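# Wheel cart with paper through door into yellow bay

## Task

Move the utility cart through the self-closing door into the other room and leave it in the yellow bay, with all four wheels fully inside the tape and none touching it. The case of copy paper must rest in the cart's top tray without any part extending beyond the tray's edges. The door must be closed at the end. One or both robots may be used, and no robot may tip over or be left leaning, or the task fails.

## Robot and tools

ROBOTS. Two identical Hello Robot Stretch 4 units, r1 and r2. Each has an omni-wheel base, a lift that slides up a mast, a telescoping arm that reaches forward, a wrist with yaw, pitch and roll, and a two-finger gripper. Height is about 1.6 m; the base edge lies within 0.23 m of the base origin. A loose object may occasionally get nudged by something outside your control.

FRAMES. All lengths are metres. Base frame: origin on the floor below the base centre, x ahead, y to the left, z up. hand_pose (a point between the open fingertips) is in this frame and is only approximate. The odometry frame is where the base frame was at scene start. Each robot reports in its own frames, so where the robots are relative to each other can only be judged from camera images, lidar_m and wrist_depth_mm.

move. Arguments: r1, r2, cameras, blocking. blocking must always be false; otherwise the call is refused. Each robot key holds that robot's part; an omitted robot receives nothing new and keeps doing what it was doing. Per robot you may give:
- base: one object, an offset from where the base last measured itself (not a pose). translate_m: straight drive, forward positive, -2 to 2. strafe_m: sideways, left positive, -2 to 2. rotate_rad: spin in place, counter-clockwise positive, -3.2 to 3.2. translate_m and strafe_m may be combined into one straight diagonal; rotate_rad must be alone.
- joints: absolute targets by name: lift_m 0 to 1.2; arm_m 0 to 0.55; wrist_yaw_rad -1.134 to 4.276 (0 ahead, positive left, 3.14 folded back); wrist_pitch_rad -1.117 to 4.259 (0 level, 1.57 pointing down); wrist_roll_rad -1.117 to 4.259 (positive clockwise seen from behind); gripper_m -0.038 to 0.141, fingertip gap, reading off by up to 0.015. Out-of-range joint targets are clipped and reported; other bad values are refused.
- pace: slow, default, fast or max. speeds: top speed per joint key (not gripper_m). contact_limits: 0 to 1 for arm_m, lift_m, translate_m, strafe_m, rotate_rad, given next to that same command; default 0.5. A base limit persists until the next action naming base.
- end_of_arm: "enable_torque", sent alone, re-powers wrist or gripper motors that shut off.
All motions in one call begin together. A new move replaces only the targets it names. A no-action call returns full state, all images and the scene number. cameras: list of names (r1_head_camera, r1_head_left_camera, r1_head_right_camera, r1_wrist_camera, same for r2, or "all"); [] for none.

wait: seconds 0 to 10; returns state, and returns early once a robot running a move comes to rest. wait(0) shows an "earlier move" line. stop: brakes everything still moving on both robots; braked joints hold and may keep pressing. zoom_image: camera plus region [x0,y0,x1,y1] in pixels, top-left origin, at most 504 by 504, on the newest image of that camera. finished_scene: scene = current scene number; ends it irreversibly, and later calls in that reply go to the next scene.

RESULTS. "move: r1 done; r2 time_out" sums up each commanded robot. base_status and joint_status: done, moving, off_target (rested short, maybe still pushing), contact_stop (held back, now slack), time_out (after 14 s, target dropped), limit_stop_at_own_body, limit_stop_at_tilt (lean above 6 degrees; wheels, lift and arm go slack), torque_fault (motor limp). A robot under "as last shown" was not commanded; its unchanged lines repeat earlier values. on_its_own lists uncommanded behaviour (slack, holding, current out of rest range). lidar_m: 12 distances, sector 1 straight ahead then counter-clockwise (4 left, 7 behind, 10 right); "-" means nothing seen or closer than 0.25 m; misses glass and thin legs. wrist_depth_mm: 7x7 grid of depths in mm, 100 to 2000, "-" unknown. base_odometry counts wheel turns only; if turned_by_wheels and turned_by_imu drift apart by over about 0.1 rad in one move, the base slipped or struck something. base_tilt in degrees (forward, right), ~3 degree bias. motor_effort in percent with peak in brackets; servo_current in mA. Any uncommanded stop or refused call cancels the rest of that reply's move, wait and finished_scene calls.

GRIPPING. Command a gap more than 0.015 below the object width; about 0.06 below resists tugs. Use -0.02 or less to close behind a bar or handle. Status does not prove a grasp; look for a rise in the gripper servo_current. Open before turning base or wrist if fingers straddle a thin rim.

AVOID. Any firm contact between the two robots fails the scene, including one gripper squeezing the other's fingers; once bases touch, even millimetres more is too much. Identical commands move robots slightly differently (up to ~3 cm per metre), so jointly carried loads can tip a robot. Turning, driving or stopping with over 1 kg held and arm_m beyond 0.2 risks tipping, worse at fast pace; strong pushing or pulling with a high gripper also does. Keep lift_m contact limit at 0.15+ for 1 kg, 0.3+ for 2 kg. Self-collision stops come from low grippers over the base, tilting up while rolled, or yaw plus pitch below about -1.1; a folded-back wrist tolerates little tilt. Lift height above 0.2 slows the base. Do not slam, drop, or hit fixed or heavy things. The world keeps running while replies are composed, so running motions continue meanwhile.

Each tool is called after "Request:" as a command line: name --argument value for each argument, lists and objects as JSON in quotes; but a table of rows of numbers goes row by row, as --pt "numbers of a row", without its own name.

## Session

Request:
move --blocking false

Scene clock: 0.00 s.
r1.base_odometry: x=+0.000 y=+0.000 heading=+0.000
r1.turned_by_wheels: +0.000
r1.turned_by_imu: +0.000
r1.base_tilt: forward=-1.6 right=+1.3
r1.lidar_m: 0.96 1.73 2.02 2.40 3.92 1.60 0.85 0.77 0.78 0.89 0.77 0.78
r1.base_status: not commanded
r1.joint_positions: lift_m=+0.124 arm_m=+0.000 wrist_yaw_rad=+3.194 wrist_pitch_rad=+0.002 wrist_roll_rad=+0.000 gripper_m=+0.056
r1.joint_status: not commanded
r1.measured_speeds: all 0
r1.motor_effort: lift_m=+19 arm_m=-4 wheel_0=-2 wheel_1=+1 wheel_2=+0
r1.servo_current: wrist_yaw_rad=59 wrist_pitch_rad=46 wrist_roll_rad=46 gripper_m=39
r1.hand_pose: x=-0.1216 y=+0.0722 z=+0.3019 quat_wxyz=(-0.026, -0.001, +0.000, +1.000) (m; r1's base frame)
r1.wrist_depth_mm: - 135 - - - - - / - 123 135 - - - - / - 121 191 - - - - / 110 136 194 - - - - / 137 - - - 1618 - - / 226 - 190 1098 188 1160 1118 / 224 163 750 798 768 768 759
r2.base_odometry: x=+0.000 y=+0.000 heading=+0.000
r2.turned_by_wheels: +0.000
r2.turned_by_imu: +0.000
r2.base_tilt: forward=-0.6 right=+0.1
r2.lidar_m: 1.29 1.32 1.58 2.33 2.36 2.78 1.41 1.41 2.77 2.39 2.42 1.48
r2.base_status: not commanded
r2.joint_positions: lift_m=+0.200 arm_m=+0.000 wrist_yaw_rad=+3.211 wrist_pitch_rad=+0.001 wrist_roll_rad=+0.000 gripper_m=+0.056
r2.joint_status: not commanded
r2.measured_speeds: all 0
r2.motor_effort: lift_m=+18 arm_m=-4 wheel_0=-1 wheel_1=+1 wheel_2=+1
r2.servo_current: wrist_yaw_rad=46 wrist_pitch_rad=39 wrist_roll_rad=52 gripper_m=52
r2.hand_pose: x=-0.1229 y=+0.0671 z=+0.3779 quat_wxyz=(-0.035, -0.001, +0.000, +0.999) (m; r2's base frame)
r2.wrist_depth_mm: - - 137 - - - - / - - 137 - - - - / - 109 138 - - - - / - 140 175 - - - - / 214 - - - - - - / 213 1281 196 1255 190 1336 1182 / 208 243 866 - - 854 878
pictures: r1_head_camera, r1_head_left_camera, r1_head_right_camera, r1_wrist_camera, r2_head_camera, r2_head_left_camera, r2_head_right_camera, r2_wrist_camera
Images, in order (width x height): r1_head_camera 420x560, r1_head_left_camera 420x672, r1_head_right_camera 420x672, r1_wrist_camera 616x392, r2_head_camera 420x560, r2_head_left_camera 420x672, r2_head_right_camera 420x672, r2_wrist_camera 616x392.

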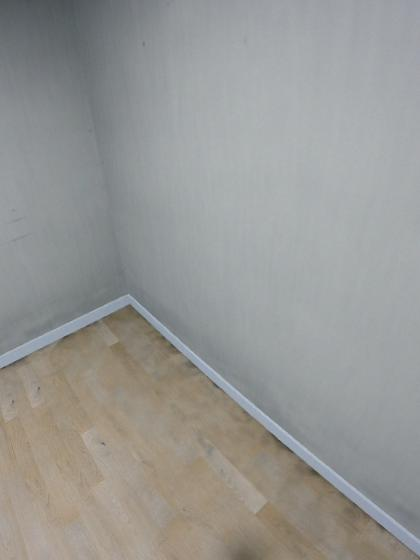

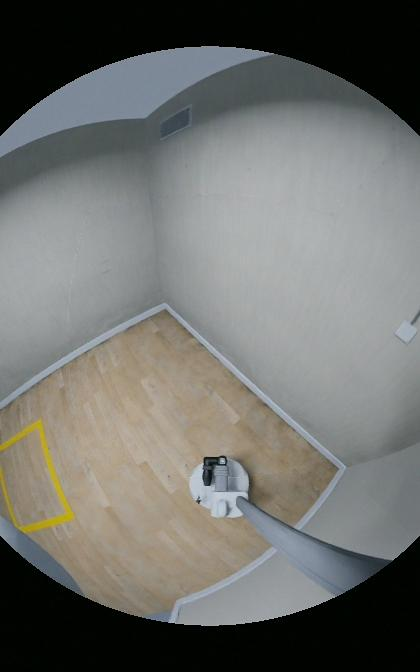

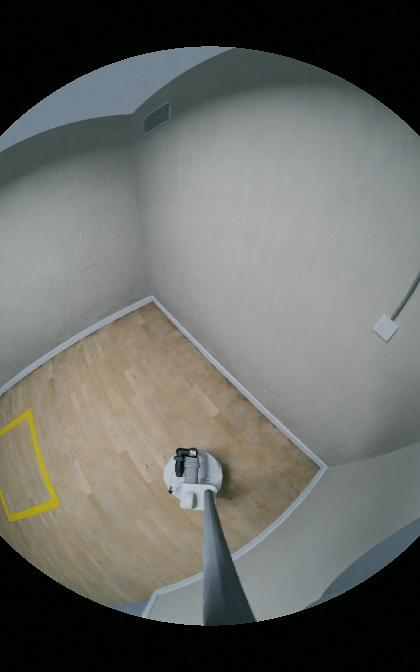

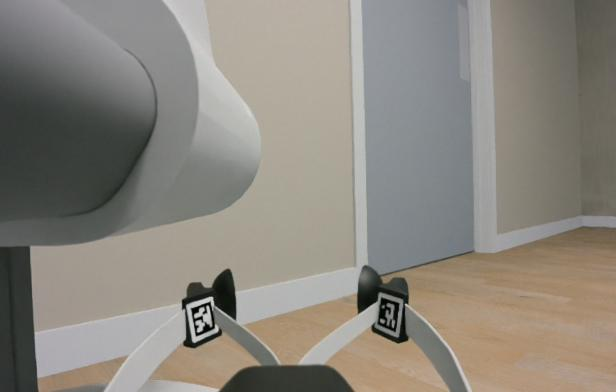

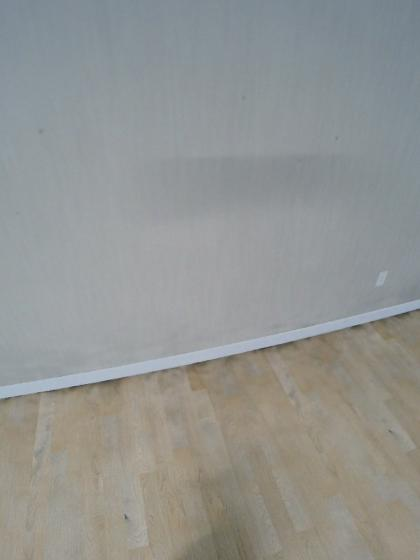

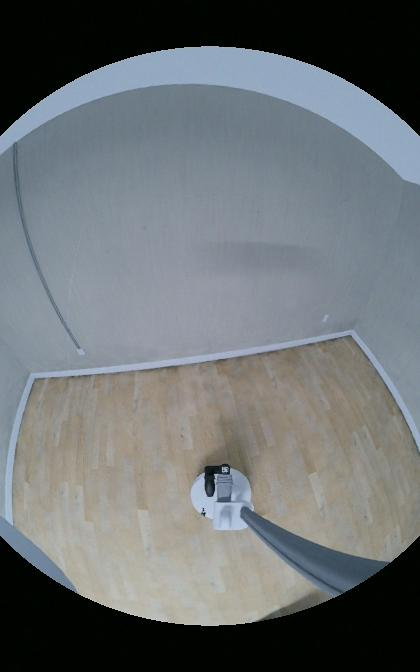

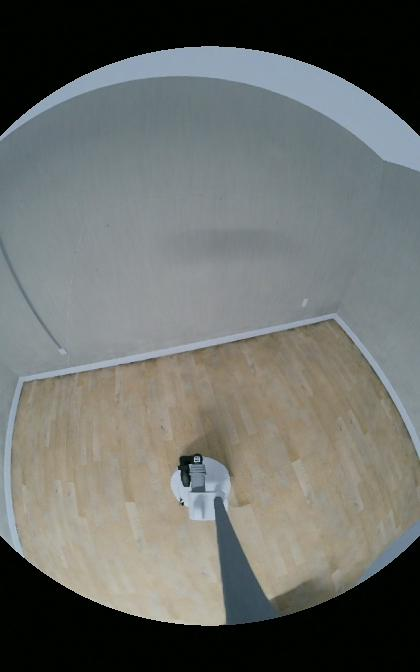

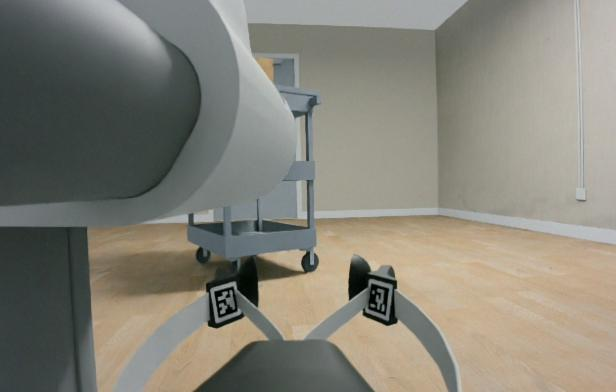

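Request:
move --blocking false --r1 '{"base":{"rotate_rad":2.3},"pace":"max"}' --r2 '{"base":{"rotate_rad":3.14},"pace":"max","joints":{"lift_m":0.68}}'

Request:
wait --seconds 2 --cameras '[]'

Request:
wait --seconds 1.5 --cameras '["r1_head_camera","r1_head_left_camera","r2_head_camera","r2_head_left_camera"]'

Request:
zoom_image --camera "r2_head_camera" --region '[0, 50, 420, 500]'

Scene clock: 5.63 s.
move: r1 moving; r2 moving
r1.base_odometry: x=+0.000 y=+0.000 heading=+0.506
r1.turned_by_wheels: +0.506
r1.turned_by_imu: +0.507
r1.base_tilt: forward=-1.6 right=+1.3
r1.lidar_m: 1.66 2.04 2.38 3.91 1.63 0.88 0.76 0.75 0.91 0.78 0.74 0.93
r1.base_status: rotate_rad moving
r1.joint_positions: lift_m=+0.124 arm_m=+0.000 wrist_yaw_rad=+3.194 wrist_pitch_rad=+0.002 wrist_roll_rad=+0.000 gripper_m=+0.056
r1.joint_status: not commanded
r1.measured_speeds: translate_m=+0.001 strafe_m=+0.000 rotate_rad=+1.951 lift_m=+0.000 arm_m=+0.000 wrist_yaw_rad=+0.000 wrist_pitch_rad=+0.000 wrist_roll_rad=+0.000
r1.motor_effort: lift_m=+19(20) arm_m=-4(4) wheel_0=-10(12) wheel_1=-9(10) wheel_2=-10(10)
r1.servo_current: wrist_yaw_rad=46(59) wrist_pitch_rad=39(52) wrist_roll_rad=33(65) gripper_m=39(46)
r1.hand_pose: x=-0.1216 y=+0.0722 z=+0.3019 quat_wxyz=(-0.026, -0.001, +0.000, +1.000) (m; r1's base frame)
r1.wrist_depth_mm: - 135 - - - - - / - 123 135 - - - - / - 121 192 - - - 1098 / 111 136 195 - - - 1118 / 137 - - - - - 1138 / 216 - 190 - 188 1008 1118 / 224 163 759 153 778 750 759
r2.base_odometry: x=+0.000 y=+0.000 heading=+0.505
r2.turned_by_wheels: +0.505
r2.turned_by_imu: +0.491
r2.base_tilt: forward=-0.7 right=+0.0
r2.lidar_m: 1.30 1.54 2.33 2.34 2.74 1.46 1.39 2.79 2.37 2.41 1.53 1.32
r2.base_status: rotate_rad moving
r2.joint_positions: lift_m=+0.327 arm_m=+0.000 wrist_yaw_rad=+3.211 wrist_pitch_rad=+0.001 wrist_roll_rad=+0.000 gripper_m=+0.056
r2.joint_status: lift_m moving
r2.measured_speeds: translate_m=-0.001 strafe_m=+0.000 rotate_rad=+1.950 lift_m=+0.487 arm_m=+0.000 wrist_yaw_rad=+0.000 wrist_pitch_rad=+0.000 wrist_roll_rad=+0.000
r2.motor_effort: lift_m=+25(26) arm_m=-4(4) wheel_0=-6(12) wheel_1=-13(13) wheel_2=-15(15)
r2.servo_current: wrist_yaw_rad=52(52) wrist_pitch_rad=46(46) wrist_roll_rad=52(65) gripper_m=46(52)
r2.hand_pose: x=-0.1229 y=+0.0671 z=+0.5045 quat_wxyz=(-0.035, -0.001, +0.000, +0.999) (m; r2's base frame)
r2.wrist_depth_mm: - - 137 - - - - / - 107 137 - 1808 - - / - 110 138 - - - - / - 140 178 - - - - / 216 - - - - - - / 213 1618 196 1661 190 1576 1499 / 211 243 1182 - - 1078 1098
pictures: none

Scene clock: 6.97 s.
earlier move: r1 done; r2 moving
r1.base_odometry: x=+0.000 y=+0.000 heading=+2.300
r1.turned_by_wheels: +1.794
r1.turned_by_imu: +1.805
r1.base_tilt: forward=-1.6 right=+1.3
r1.lidar_m: 3.27 1.10 0.79 0.73 0.80 0.84 0.78 0.81 1.12 2.01 2.09 2.79
r1.base_status: done
r1.joint_positions: lift_m=+0.124 arm_m=+0.000 wrist_yaw_rad=+3.194 wrist_pitch_rad=+0.002 wrist_roll_rad=+0.000 gripper_m=+0.056
r1.joint_status: not commanded
r1.measured_speeds: all 0
r1.motor_effort: lift_m=+20(20) arm_m=-4(4) wheel_0=-1(12) wheel_1=+0(12) wheel_2=+0(13)
r1.servo_current: wrist_yaw_rad=52(65) wrist_pitch_rad=46(52) wrist_roll_rad=65(65) gripper_m=46(46)
r1.hand_pose: x=-0.1216 y=+0.0722 z=+0.3019 quat_wxyz=(-0.026, -0.001, +0.000, +1.000) (m; r1's base frame)
r1.wrist_depth_mm: - 135 - - - - - / - 123 135 - - - - / - 121 191 - - - - / 110 135 195 - - - - / 137 - - - - - - / 216 - 190 - 187 - - / 224 741 759 143 732 759 768
r2.base_odometry: x=+0.000 y=+0.000 heading=+3.139
r2.turned_by_wheels: +2.634
r2.turned_by_imu: +2.566
r2.base_tilt: forward=-0.7 right=+0.1
r2.lidar_m: 1.46 1.39 2.79 2.37 2.39 1.52 1.29 1.30 1.55 2.33 2.33 2.74
r2.base_status: rotate_rad moving
r2.joint_positions: lift_m=+0.680 arm_m=+0.000 wrist_yaw_rad=+3.211 wrist_pitch_rad=+0.001 wrist_roll_rad=+0.000 gripper_m=+0.056
r2.joint_status: all done
r2.measured_speeds: all 0
r2.motor_effort: lift_m=+20(26) arm_m=-4(4) wheel_0=-3(13) wheel_1=-1(13) wheel_2=-3(19)
r2.servo_current: wrist_yaw_rad=46(52) wrist_pitch_rad=39(46) wrist_roll_rad=39(65) gripper_m=46(52)
r2.hand_pose: x=-0.1228 y=+0.0671 z=+0.8577 quat_wxyz=(-0.035, -0.001, +0.000, +0.999) (m; r2's base frame)
r2.wrist_depth_mm: - - 137 - - - - / - 107 137 - - - - / - 113 138 233 - - - / - 140 164 - - - - / 216 - - - - - - / 212 - 189 - 188 - - / 210 122 - - - - -
wait: 1.33 of 2 s (r1 has come to rest)
pictures: none
No camera images: "cameras" was empty.

Scene clock: 7.20 s.
earlier move: r2 done
r1.base_odometry: x=+0.000 y=+0.000 heading=+2.300
r1.turned_by_wheels: +0.000
r1.turned_by_imu: +0.000
r1.base_tilt: forward=-1.6 right=+1.3
r1.lidar_m: 3.29 1.10 0.82 0.75 0.79 0.80 0.77 0.80 1.12 2.00 2.08 2.84
r1.base_status: done
r1.joint_positions: lift_m=+0.124 arm_m=+0.000 wrist_yaw_rad=+3.194 wrist_pitch_rad=+0.002 wrist_roll_rad=+0.000 gripper_m=+0.056
r1.joint_status: not commanded
r1.measured_speeds: all 0
r1.motor_effort: lift_m=+20(20) arm_m=-4(4) wheel_0=-1(12) wheel_1=+0(12) wheel_2=+1(13)
r1.servo_current: wrist_yaw_rad=65(65) wrist_pitch_rad=39(52) wrist_roll_rad=59(65) gripper_m=39(52)
r1.hand_pose: x=-0.1216 y=+0.0722 z=+0.3019 quat_wxyz=(-0.026, -0.001, +0.000, +1.000) (m; r1's base frame)
r1.wrist_depth_mm: - 135 - - - - - / - 123 135 - - - - / - 121 191 - - - - / 110 136 195 - - - - / 137 - - - - - - / 215 - 190 - 189 - - / 225 750 741 143 741 759 759
r2.base_odometry: x=+0.000 y=+0.000 heading=+3.139
r2.turned_by_wheels: +0.000
r2.turned_by_imu: +0.000
r2.base_tilt: forward=-0.7 right=+0.0
r2.lidar_m: 1.45 1.40 2.78 2.38 2.41 1.53 1.32 1.31 1.53 2.32 2.34 2.76
r2.base_status: done
r2.joint_positions: lift_m=+0.680 arm_m=+0.000 wrist_yaw_rad=+3.211 wrist_pitch_rad=+0.001 wrist_roll_rad=+0.000 gripper_m=+0.056
r2.joint_status: all done
r2.measured_speeds: all 0
r2.motor_effort: lift_m=+20(26) arm_m=-4(4) wheel_0=-2(13) wheel_1=-2(13) wheel_2=-4(19)
r2.servo_current: wrist_yaw_rad=52(52) wrist_pitch_rad=39(46) wrist_roll_rad=46(65) gripper_m=39(52)
r2.hand_pose: x=-0.1228 y=+0.0671 z=+0.8577 quat_wxyz=(-0.035, -0.001, +0.000, +0.999) (m; r2's base frame)
r2.wrist_depth_mm: - - 137 - - - - / - 107 137 - - - - / - 113 138 233 - - - / - 140 164 - - - - / 215 - - - - - - / 213 - 189 - 187 - - / 211 123 - - - - -
wait: 0.23 of 1.5 s (r2 has come to rest)
pictures: r1_head_camera, r1_head_left_camera, r2_head_camera, r2_head_left_camera
Images, in order (width x height): r1_head_camera 420x560, r1_head_left_camera 420x672, r2_head_camera 420x560, r2_head_left_camera 420x672.

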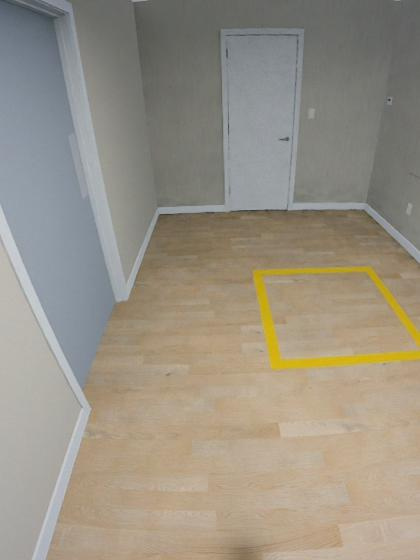

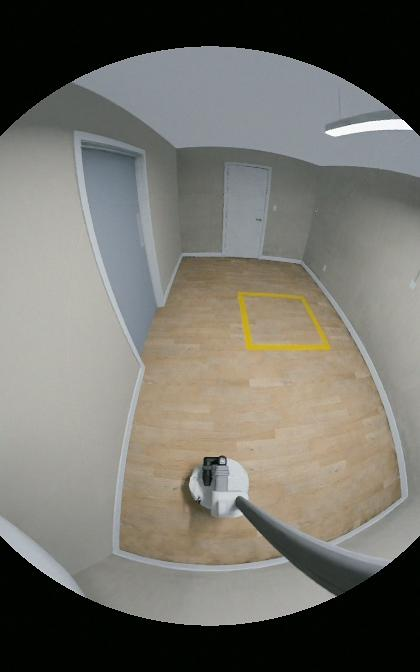

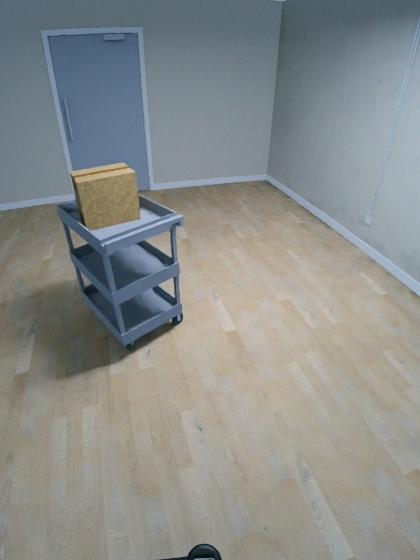

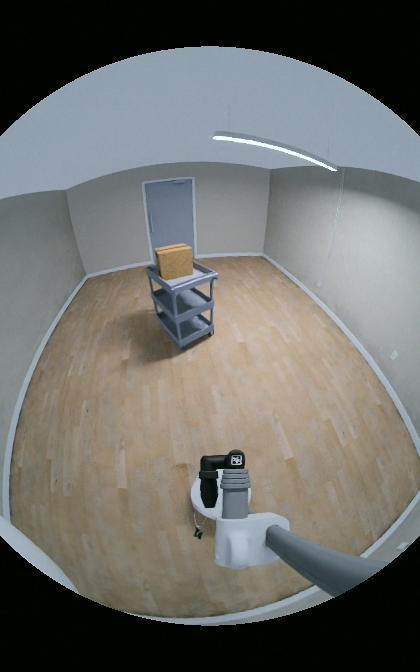

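Scaled by 1.120 from the camera's 420x560 image, which has a finer 1200x1600 frame.

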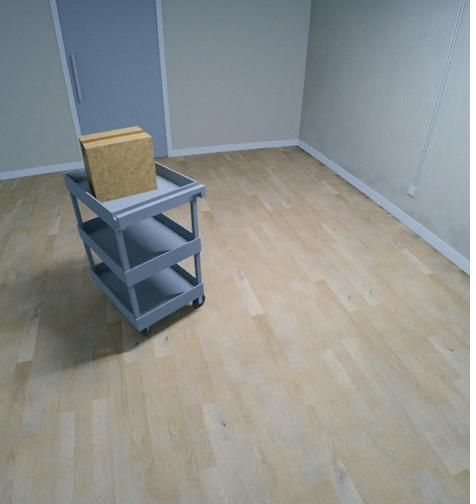

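Request:
move --blocking false --r1 '{"base":{"translate_m":1.75,"strafe_m":-0.13},"joints":{"lift_m":0.4},"pace":"fast"}' --r2 '{"base":{"translate_m":1.0,"strafe_m":-0.24},"joints":{"gripper_m":0.09},"pace":"fast"}'

Request:
wait --seconds 6 --cameras '[]'

Request:
wait --seconds 4 --cameras '[]'

Request:
move --blocking false --r1 '{"base":{"rotate_rad":1.57},"joints":{"wrist_yaw_rad":0,"gripper_m":-0.01}}' --r2 '{"base":{"rotate_rad":0.78},"joints":{"wrist_yaw_rad":0,"wrist_roll_rad":1.57}}'

Request:
wait --seconds 3 --cameras '[]'

Request:
move --blocking false --r1 '{"joints":{"lift_m":0.1}}'

Request:
wait --seconds 2 --cameras '["r1_head_camera","r1_head_left_camera","r2_head_camera","r2_head_left_camera","r2_wrist_camera"]'

Scene clock: 63.07 s.
move: r1 moving; r2 moving
r1.base_odometry: x=-0.031 y=+0.040 heading=+2.300
r1.turned_by_wheels: +0.000
r1.turned_by_imu: +0.000
r1.base_tilt: forward=-1.6 right=+1.3
r1.lidar_m: 3.31 1.12 0.80 0.75 0.78 0.87 0.82 0.87 1.17 2.01 2.09 2.79
r1.base_status: translate_m moving; strafe_m moving
r1.joint_positions: lift_m=+0.187 arm_m=+0.000 wrist_yaw_rad=+3.194 wrist_pitch_rad=+0.002 wrist_roll_rad=+0.000 gripper_m=+0.056
r1.joint_status: lift_m moving
r1.measured_speeds: translate_m=+0.197 strafe_m=-0.013 rotate_rad=+0.001 lift_m=+0.244 arm_m=+0.000 wrist_yaw_rad=+0.000 wrist_pitch_rad=+0.000 wrist_roll_rad=+0.000
r1.motor_effort: lift_m=+27(27) arm_m=-4(4) wheel_0=+10(11) wheel_1=+7(7) wheel_2=-11(11)
r1.servo_current: wrist_yaw_rad=59(65) wrist_pitch_rad=39(46) wrist_roll_rad=52(65) gripper_m=39(52)
r1.hand_pose: x=-0.1216 y=+0.0722 z=+0.3649 quat_wxyz=(-0.026, -0.001, +0.000, +1.000) (m; r1's base frame)
r1.wrist_depth_mm: - 134 134 - - - - / - 117 134 - - - - / - 121 149 - - - - / 111 135 182 - - - - / 138 - - - - - - / 218 - 190 - 187 - - / 216 164 809 143 831 788 854
r2.base_odometry: x=-0.048 y=+0.012 heading=+3.140
r2.turned_by_wheels: +0.000
r2.turned_by_imu: +0.001
r2.base_tilt: forward=-0.7 right=+0.1
r2.lidar_m: 1.39 1.34 2.80 2.41 2.44 1.56 1.35 1.36 1.59 2.32 2.32 2.72
r2.base_status: translate_m moving; strafe_m moving
r2.joint_positions: lift_m=+0.680 arm_m=+0.000 wrist_yaw_rad=+3.211 wrist_pitch_rad=+0.001 wrist_roll_rad=+0.000 gripper_m=+0.075
r2.joint_status: gripper_m moving
r2.measured_speeds: translate_m=+0.188 strafe_m=-0.043 rotate_rad=+0.005 lift_m=+0.000 arm_m=+0.000 wrist_yaw_rad=+0.000 wrist_pitch_rad=+0.000 wrist_roll_rad=+0.000
r2.motor_effort: lift_m=+20(20) arm_m=-4(4) wheel_0=+12(12) wheel_1=+6(7) wheel_2=-15(16)
r2.servo_current: wrist_yaw_rad=46(52) wrist_pitch_rad=39(46) wrist_roll_rad=59(59) gripper_m=98(98)
r2.hand_pose: x=-0.1228 y=+0.0671 z=+0.8577 quat_wxyz=(-0.035, -0.001, +0.000, +0.999) (m; r2's base frame)
r2.wrist_depth_mm: - - 136 - - - - / - - 137 - - - - / - 109 138 224 - - - / - 140 156 - - - - / 213 - - - - - - / 211 - 189 - 189 - - / 207 140 - - - - -
pictures: none

Scene clock: 66.47 s.
earlier move: r1 moving; r2 done
r1.base_odometry: x=-0.830 y=+1.080 heading=+2.300
r1.turned_by_wheels: +0.000
r1.turned_by_imu: +0.000
r1.base_tilt: forward=-1.6 right=+1.3
r1.lidar_m: 2.55 1.32 1.02 0.95 0.92 1.26 2.13 2.22 2.01 1.88 1.93 2.65
r1.base_status: translate_m moving; strafe_m moving
r1.joint_positions: lift_m=+0.400 arm_m=+0.000 wrist_yaw_rad=+3.194 wrist_pitch_rad=+0.002 wrist_roll_rad=+0.000 gripper_m=+0.056
r1.joint_status: all done
r1.measured_speeds: translate_m=+0.398 strafe_m=-0.030 rotate_rad=+0.000 lift_m=+0.000 arm_m=+0.000 wrist_yaw_rad=+0.000 wrist_pitch_rad=+0.000 wrist_roll_rad=+0.000
r1.motor_effort: lift_m=+23(29) arm_m=-4(4) wheel_0=+3(11) wheel_1=+2(9) wheel_2=-5(13)
r1.servo_current: wrist_yaw_rad=59(78) wrist_pitch_rad=39(52) wrist_roll_rad=26(72) gripper_m=46(52)
r1.hand_pose: x=-0.1216 y=+0.0722 z=+0.5773 quat_wxyz=(-0.026, -0.001, +0.000, +1.000) (m; r1's base frame)
r1.wrist_depth_mm: - 134 133 - - - - / - 117 133 - - - - / - 118 146 - - - - / 108 135 189 - - - - / 208 - - - - - - / 223 - 195 - 187 - - / 221 1308 1336 153 1336 1281 1229
r2.base_odometry: x=-1.000 y=+0.242 heading=+3.140
r2.turned_by_wheels: +0.000
r2.turned_by_imu: +0.001
r2.base_tilt: forward=-0.7 right=+0.1
r2.lidar_m: 3.59 0.66 0.67 2.87 2.89 2.61 2.22 2.24 2.15 1.87 1.84 2.18
r2.base_status: done
r2.joint_positions: lift_m=+0.680 arm_m=+0.000 wrist_yaw_rad=+3.211 wrist_pitch_rad=+0.001 wrist_roll_rad=+0.000 gripper_m=+0.090
r2.joint_status: all done
r2.measured_speeds: all 0
r2.motor_effort: lift_m=+20(20) arm_m=-4(5) wheel_0=+0(15) wheel_1=+3(8) wheel_2=+0(17)
r2.servo_current: wrist_yaw_rad=52(52) wrist_pitch_rad=39(46) wrist_roll_rad=59(59) gripper_m=46(98)
r2.hand_pose: x=-0.1228 y=+0.0671 z=+0.8577 quat_wxyz=(-0.035, -0.001, +0.000, +0.999) (m; r2's base frame)
r2.wrist_depth_mm: - - 137 - - - - / - 107 137 - - - - / - 113 138 - - - - / - 140 177 - - - - / 216 - - - - - - / 213 - 192 - 191 - - / 210 1808 - - 1863 1808 1863
wait: 3.40 of 6 s (r2 has come to rest)
pictures: none
No camera images: "cameras" was empty.

Scene clock: 68.23 s.
earlier move: r1 done
r1.base_odometry: x=-1.069 y=+1.391 heading=+2.300
r1.turned_by_wheels: +0.000
r1.turned_by_imu: +0.000
r1.base_tilt: forward=-1.6 right=+1.3
r1.lidar_m: 2.17 1.35 0.99 0.99 1.06 1.32 2.53 2.63 1.97 1.84 1.90 2.26
r1.base_status: done
r1.joint_positions: lift_m=+0.400 arm_m=+0.000 wrist_yaw_rad=+3.194 wrist_pitch_rad=+0.002 wrist_roll_rad=+0.000 gripper_m=+0.056
r1.joint_status: all done
r1.measured_speeds: all 0
r1.motor_effort: lift_m=+23(29) arm_m=-4(4) wheel_0=+0(11) wheel_1=+1(9) wheel_2=+2(13)
r1.servo_current: wrist_yaw_rad=39(78) wrist_pitch_rad=39(52) wrist_roll_rad=33(72) gripper_m=46(52)
r1.hand_pose: x=-0.1216 y=+0.0722 z=+0.5773 quat_wxyz=(-0.026, -0.001, +0.000, +1.000) (m; r1's base frame)
r1.wrist_depth_mm: - 135 - - - - - / - 123 146 - - - - / - 121 192 - - - - / 110 135 206 - - - - / 216 - - - - - - / 1808 - 193 - 188 1863 - / 1336 1336 1308 153 1366 1281 1255
r2.base_odometry: x=-1.000 y=+0.242 heading=+3.140
r2.turned_by_wheels: +0.000
r2.turned_by_imu: +0.000
r2.base_tilt: forward=-0.7 right=+0.1
r2.lidar_m: 3.58 0.66 0.66 2.87 2.87 2.60 2.21 2.22 2.16 1.87 1.86 2.22
r2.base_status: done
r2.joint_positions: lift_m=+0.680 arm_m=+0.000 wrist_yaw_rad=+3.211 wrist_pitch_rad=+0.001 wrist_roll_rad=+0.000 gripper_m=+0.090
r2.joint_status: all done
r2.measured_speeds: all 0
r2.motor_effort: lift_m=+20(20) arm_m=-4(5) wheel_0=+0(15) wheel_1=+3(8) wheel_2=+0(17)
r2.servo_current: wrist_yaw_rad=46(52) wrist_pitch_rad=39(46) wrist_roll_rad=52(59) gripper_m=39(98)
r2.hand_pose: x=-0.1228 y=+0.0671 z=+0.8577 quat_wxyz=(-0.035, -0.001, +0.000, +0.999) (m; r2's base frame)
r2.wrist_depth_mm: - - 136 - - - - / - 107 137 - - - - / - 113 138 - - - - / - 140 177 - - - - / 214 - - - - - - / 213 - 192 - 192 - - / 211 1863 - - 1983 1708 1863
wait: 1.77 of 4 s (r1 has come to rest)
pictures: none
No camera images: "cameras" was empty.

Scene clock: 68.73 s.
move: r1 moving; r2 moving
r1.base_odometry: x=-1.069 y=+1.391 heading=+2.553
r1.turned_by_wheels: +0.252
r1.turned_by_imu: +0.253
r1.base_tilt: forward=-1.6 right=+1.3
r1.lidar_m: 1.99 1.10 1.00 0.98 1.12 1.80 2.52 2.22 1.86 1.86 2.14 2.20
r1.base_status: rotate_rad moving
r1.joint_positions: lift_m=+0.400 arm_m=+0.000 wrist_yaw_rad=+2.607 wrist_pitch_rad=+0.002 wrist_roll_rad=+0.000 gripper_m=+0.037
r1.joint_status: wrist_yaw_rad moving; gripper_m moving
r1.measured_speeds: translate_m=+0.000 strafe_m=+0.001 rotate_rad=+0.979 lift_m=+0.000 arm_m=+0.000 wrist_yaw_rad=-1.820 wrist_pitch_rad=+0.000 wrist_roll_rad=+0.000
r1.motor_effort: lift_m=+23(23) arm_m=-4(4) wheel_0=-6(9) wheel_1=-9(9) wheel_2=-7(7)
r1.servo_current: wrist_yaw_rad=59(111) wrist_pitch_rad=39(52) wrist_roll_rad=33(59) gripper_m=104(104)
r1.hand_pose: x=-0.0327 y=+0.2221 z=+0.5773 quat_wxyz=(+0.264, -0.001, +0.000, +0.965) (m; r1's base frame)
r1.wrist_depth_mm: - - - - - - - / - - - - - - 976 / - - - - - - 991 / - - - - - - 991 / - - - - - - 976 / - - 196 - 186 - 991 / 1499 1308 1336 1430 1281 - -
r2.base_odometry: x=-1.000 y=+0.242 heading=-2.892
r2.turned_by_wheels: +0.252
r2.turned_by_imu: +0.245
r2.base_tilt: forward=-0.7 right=+0.1
r2.lidar_m: 0.69 0.65 0.71 2.84 2.97 2.32 2.22 2.30 1.95 1.84 1.95 2.66
r2.base_status: rotate_rad moving
r2.joint_positions: lift_m=+0.680 arm_m=+0.000 wrist_yaw_rad=+2.649 wrist_pitch_rad=+0.001 wrist_roll_rad=+0.588 gripper_m=+0.090
r2.joint_status: wrist_yaw_rad moving; wrist_roll_rad moving
r2.measured_speeds: translate_m=+0.001 strafe_m=+0.000 rotate_rad=+0.975 lift_m=+0.000 arm_m=+0.000 wrist_yaw_rad=-1.743 wrist_pitch_rad=+0.000 wrist_roll_rad=+1.820
r2.motor_effort: lift_m=+20(20) arm_m=-4(4) wheel_0=-4(11) wheel_1=-10(10) wheel_2=-11(11)
r2.servo_current: wrist_yaw_rad=124(124) wrist_pitch_rad=39(39) wrist_roll_rad=72(104) gripper_m=46(52)
r2.hand_pose: x=-0.0417 y=+0.2135 z=+0.8577 quat_wxyz=(+0.234, +0.070, +0.281, +0.928) (m; r2's base frame)
r2.wrist_depth_mm: - - - - - - - / - - - - - - - / - - - - - - - / - - - - - - - / - - - - - - 1661 / 246 - 192 - 191 1661 1336 / - - - - 1618 1336 1138
pictures: none

Scene clock: 70.63 s.
earlier move: r1 done; r2 moving
r1.base_odometry: x=-1.069 y=+1.391 heading=-2.413
r1.turned_by_wheels: +1.317
r1.turned_by_imu: +1.324
r1.base_tilt: forward=-1.6 right=+1.3
r1.lidar_m: 1.00 1.04 1.30 2.51 2.58 1.94 1.85 1.93 2.29 2.18 1.35 0.97
r1.base_status: done
r1.joint_positions: lift_m=+0.400 arm_m=+0.000 wrist_yaw_rad=+0.003 wrist_pitch_rad=+0.002 wrist_roll_rad=+0.000 gripper_m=-0.009
r1.joint_status: all done
r1.measured_speeds: all 0
r1.motor_effort: lift_m=+23(23) arm_m=-3(4) wheel_0=-3(10) wheel_1=+0(9) wheel_2=+0(8)
r1.servo_current: wrist_yaw_rad=59(124) wrist_pitch_rad=39(52) wrist_roll_rad=46(65) gripper_m=52(111)
r1.hand_pose: x=+0.4595 y=-0.0867 z=+0.5773 quat_wxyz=(+1.000, +0.000, +0.001, +0.001) (m; r1's base frame)
r1.wrist_depth_mm: - - - - 809 - - / - - - - 809 - - / - - - - 778 - - / - - - - 778 - - / - - - - 768 - - / - - 183 195 715 - - / - - 163 135 142 - -
r2.base_odometry: x=-1.000 y=+0.242 heading=-2.364
r2.turned_by_wheels: +0.527
r2.turned_by_imu: +0.514
r2.base_tilt: forward=-0.6 right=+0.1
r2.lidar_m: 0.65 0.72 2.86 2.93 2.32 2.22 2.33 1.93 1.83 1.97 2.68 0.66
r2.base_status: done
r2.joint_positions: lift_m=+0.680 arm_m=+0.000 wrist_yaw_rad=+0.003 wrist_pitch_rad=+0.001 wrist_roll_rad=+1.568 gripper_m=+0.090
r2.joint_status: wrist_yaw_rad moving; wrist_roll_rad moving
r2.measured_speeds: all 0
r2.motor_effort: lift_m=+20(20) arm_m=-4(5) wheel_0=-3(11) wheel_1=-4(10) wheel_2=-5(11)
r2.servo_current: wrist_yaw_rad=59(163) wrist_pitch_rad=39(52) wrist_roll_rad=52(111) gripper_m=46(59)
r2.hand_pose: x=+0.4596 y=-0.0866 z=+0.8577 quat_wxyz=(+0.708, +0.706, +0.001, +0.001) (m; r2's base frame)
r2.wrist_depth_mm: - - - - - 1708 1182 / - - - - - 1708 1205 / - - - 480 - 1499 484 / - - 707 496 - - 488 / - - 723 500 1098 - 496 / - - 194 504 189 - 504 / - - - - - - 517
wait: 1.90 of 3 s (r1 has come to rest)
pictures: none
No camera images: "cameras" was empty.

Scene clock: 71.13 s.
earlier move: r2 done
move: r1 moving
r1.base_odometry: x=-1.069 y=+1.391 heading=-2.413
r1.turned_by_wheels: +0.000
r1.turned_by_imu: +0.000
r1.base_tilt: forward=-1.6 right=+1.3
r1.lidar_m: 1.00 1.04 1.30 2.49 2.61 1.97 1.84 1.93 2.26 2.18 1.38 0.97
r1.base_status: not commanded
r1.joint_positions: lift_m=+0.362 arm_m=+0.000 wrist_yaw_rad=+0.003 wrist_pitch_rad=+0.002 wrist_roll_rad=+0.000 gripper_m=-0.009
r1.joint_status: lift_m moving
r1.measured_speeds: translate_m=+0.000 strafe_m=+0.000 rotate_rad=+0.000 lift_m=-0.146 arm_m=+0.000 wrist_yaw_rad=+0.000 wrist_pitch_rad=+0.000 wrist_roll_rad=+0.000
r1.motor_effort: lift_m=+14(23) arm_m=-3(3) wheel_0=-3(4) wheel_1=+0(1) wheel_2=+0(0)
r1.servo_current: wrist_yaw_rad=39(65) wrist_pitch_rad=39(52) wrist_roll_rad=46(59) gripper_m=46(52)
r1.hand_pose: x=+0.4595 y=-0.0867 z=+0.5401 quat_wxyz=(+1.000, +0.000, +0.001, +0.001) (m; r1's base frame)
r1.wrist_depth_mm: - - - - 798 - - / - - - - 809 - - / - - - - 778 - - / - - - - 778 - - / - - - - 778 - - / - - 183 193 723 - - / - - 162 135 142 - -
r2.base_odometry: x=-1.000 y=+0.242 heading=-2.364
r2.turned_by_wheels: +0.000
r2.turned_by_imu: +0.000
r2.base_tilt: forward=-0.7 right=+0.1
r2.lidar_m: 0.65 0.73 2.83 2.97 2.33 2.21 2.31 1.95 1.86 1.92 2.65 0.68
r2.base_status: not commanded
r2.joint_positions: lift_m=+0.680 arm_m=+0.000 wrist_yaw_rad=+0.003 wrist_pitch_rad=+0.001 wrist_roll_rad=+1.568 gripper_m=+0.090
r2.joint_status: all done
r2.measured_speeds: all 0
r2.motor_effort: lift_m=+20(20) arm_m=-4(5) wheel_0=-4(4) wheel_1=-4(4) wheel_2=-5(5)
r2.servo_current: wrist_yaw_rad=52(52) wrist_pitch_rad=39(46) wrist_roll_rad=39(59) gripper_m=46(52)
r2.hand_pose: x=+0.4596 y=-0.0866 z=+0.8577 quat_wxyz=(+0.708, +0.706, +0.001, +0.001) (m; r2's base frame)
r2.wrist_depth_mm: - - - - - 1708 1182 / - - - - - 1756 1182 / - - - 488 - 1499 484 / - - 715 488 - - 492 / - - 723 496 1098 - 496 / - - 194 504 189 - 508 / - - - - - - 512
pictures: none

Scene clock: 72.90 s.
earlier move: r1 done
r1.base_odometry: x=-1.069 y=+1.391 heading=-2.413
r1.turned_by_wheels: +0.000
r1.turned_by_imu: +0.000
r1.base_tilt: forward=-1.6 right=+1.2
r1.lidar_m: 0.99 1.01 1.29 2.51 2.60 1.95 1.85 1.91 2.29 2.18 1.35 0.99
r1.base_status: not commanded
r1.joint_positions: lift_m=+0.100 arm_m=+0.000 wrist_yaw_rad=+0.003 wrist_pitch_rad=+0.002 wrist_roll_rad=+0.000 gripper_m=-0.009
r1.joint_status: all done
r1.measured_speeds: all 0
r1.motor_effort: lift_m=+13(23) arm_m=-2(3) wheel_0=-4(4) wheel_1=+0(1) wheel_2=+0(1)
r1.servo_current: wrist_yaw_rad=65(65) wrist_pitch_rad=39(52) wrist_roll_rad=39(72) gripper_m=46(52)
r1.hand_pose: x=+0.4595 y=-0.0867 z=+0.2781 quat_wxyz=(+1.000, +0.000, +0.001, +0.001) (m; r1's base frame)
r1.wrist_depth_mm: - - - - - - - / - - - - 809 - - / - - - - 759 - - / - - - - 778 - - / - - - - 778 - - / - - 183 194 715 - - / 741 699 180 181 153 - 691
r2.base_odometry: x=-1.000 y=+0.242 heading=-2.364
r2.turned_by_wheels: +0.000
r2.turned_by_imu: +0.000
r2.base_tilt: forward=-0.7 right=+0.1
r2.lidar_m: 0.64 0.71 2.83 2.97 2.33 2.21 2.32 1.95 1.85 1.92 2.66 0.67
r2.base_status: not commanded
r2.joint_positions: lift_m=+0.680 arm_m=+0.000 wrist_yaw_rad=+0.003 wrist_pitch_rad=+0.001 wrist_roll_rad=+1.568 gripper_m=+0.090
r2.joint_status: all done
r2.measured_speeds: all 0
r2.motor_effort: lift_m=+20(20) arm_m=-4(5) wheel_0=-3(4) wheel_1=-4(5) wheel_2=-5(5)
r2.servo_current: wrist_yaw_rad=46(59) wrist_pitch_rad=33(46) wrist_roll_rad=46(59) gripper_m=52(59)
r2.hand_pose: x=+0.4596 y=-0.0866 z=+0.8577 quat_wxyz=(+0.708, +0.706, +0.001, +0.001) (m; r2's base frame)
r2.wrist_depth_mm: - - - - - 1661 1182 / - - - - - 1708 1205 / - - - 484 - 1537 484 / - - 699 488 - - 488 / - - 723 492 1098 - 496 / - - 193 500 189 - 504 / - - - - - - 512
wait: 1.77 of 2 s (r1 has come to rest)
pictures: r1_head_camera, r1_head_left_camera, r2_head_camera, r2_head_left_camera, r2_wrist_camera
Images, in order (width x height): r1_head_camera 420x560, r1_head_left_camera 420x672, r2_head_camera 420x560, r2_head_left_camera 420x672, r2_wrist_camera 616x392.

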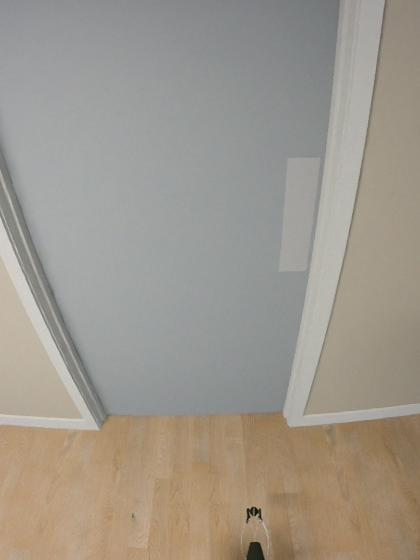

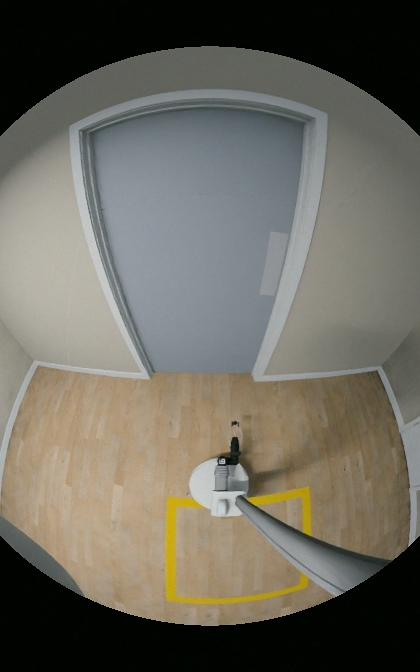

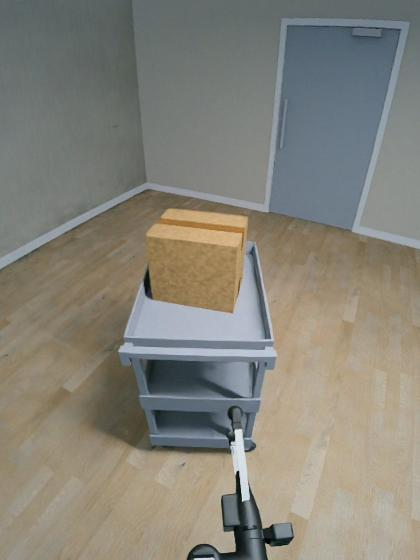

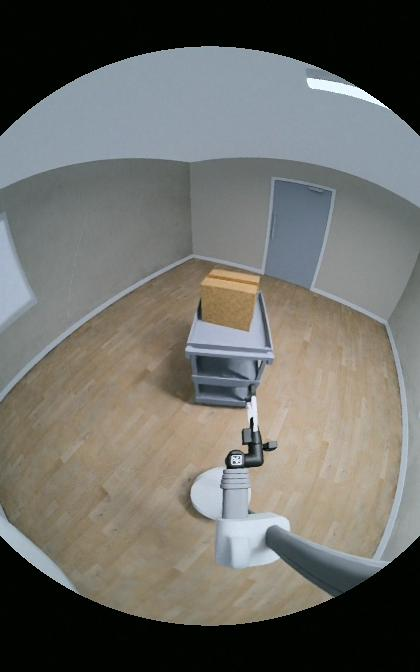

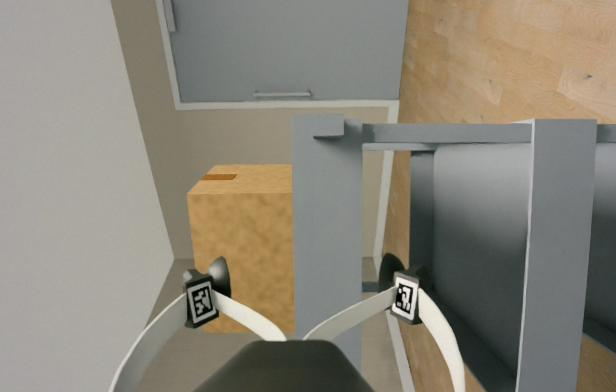

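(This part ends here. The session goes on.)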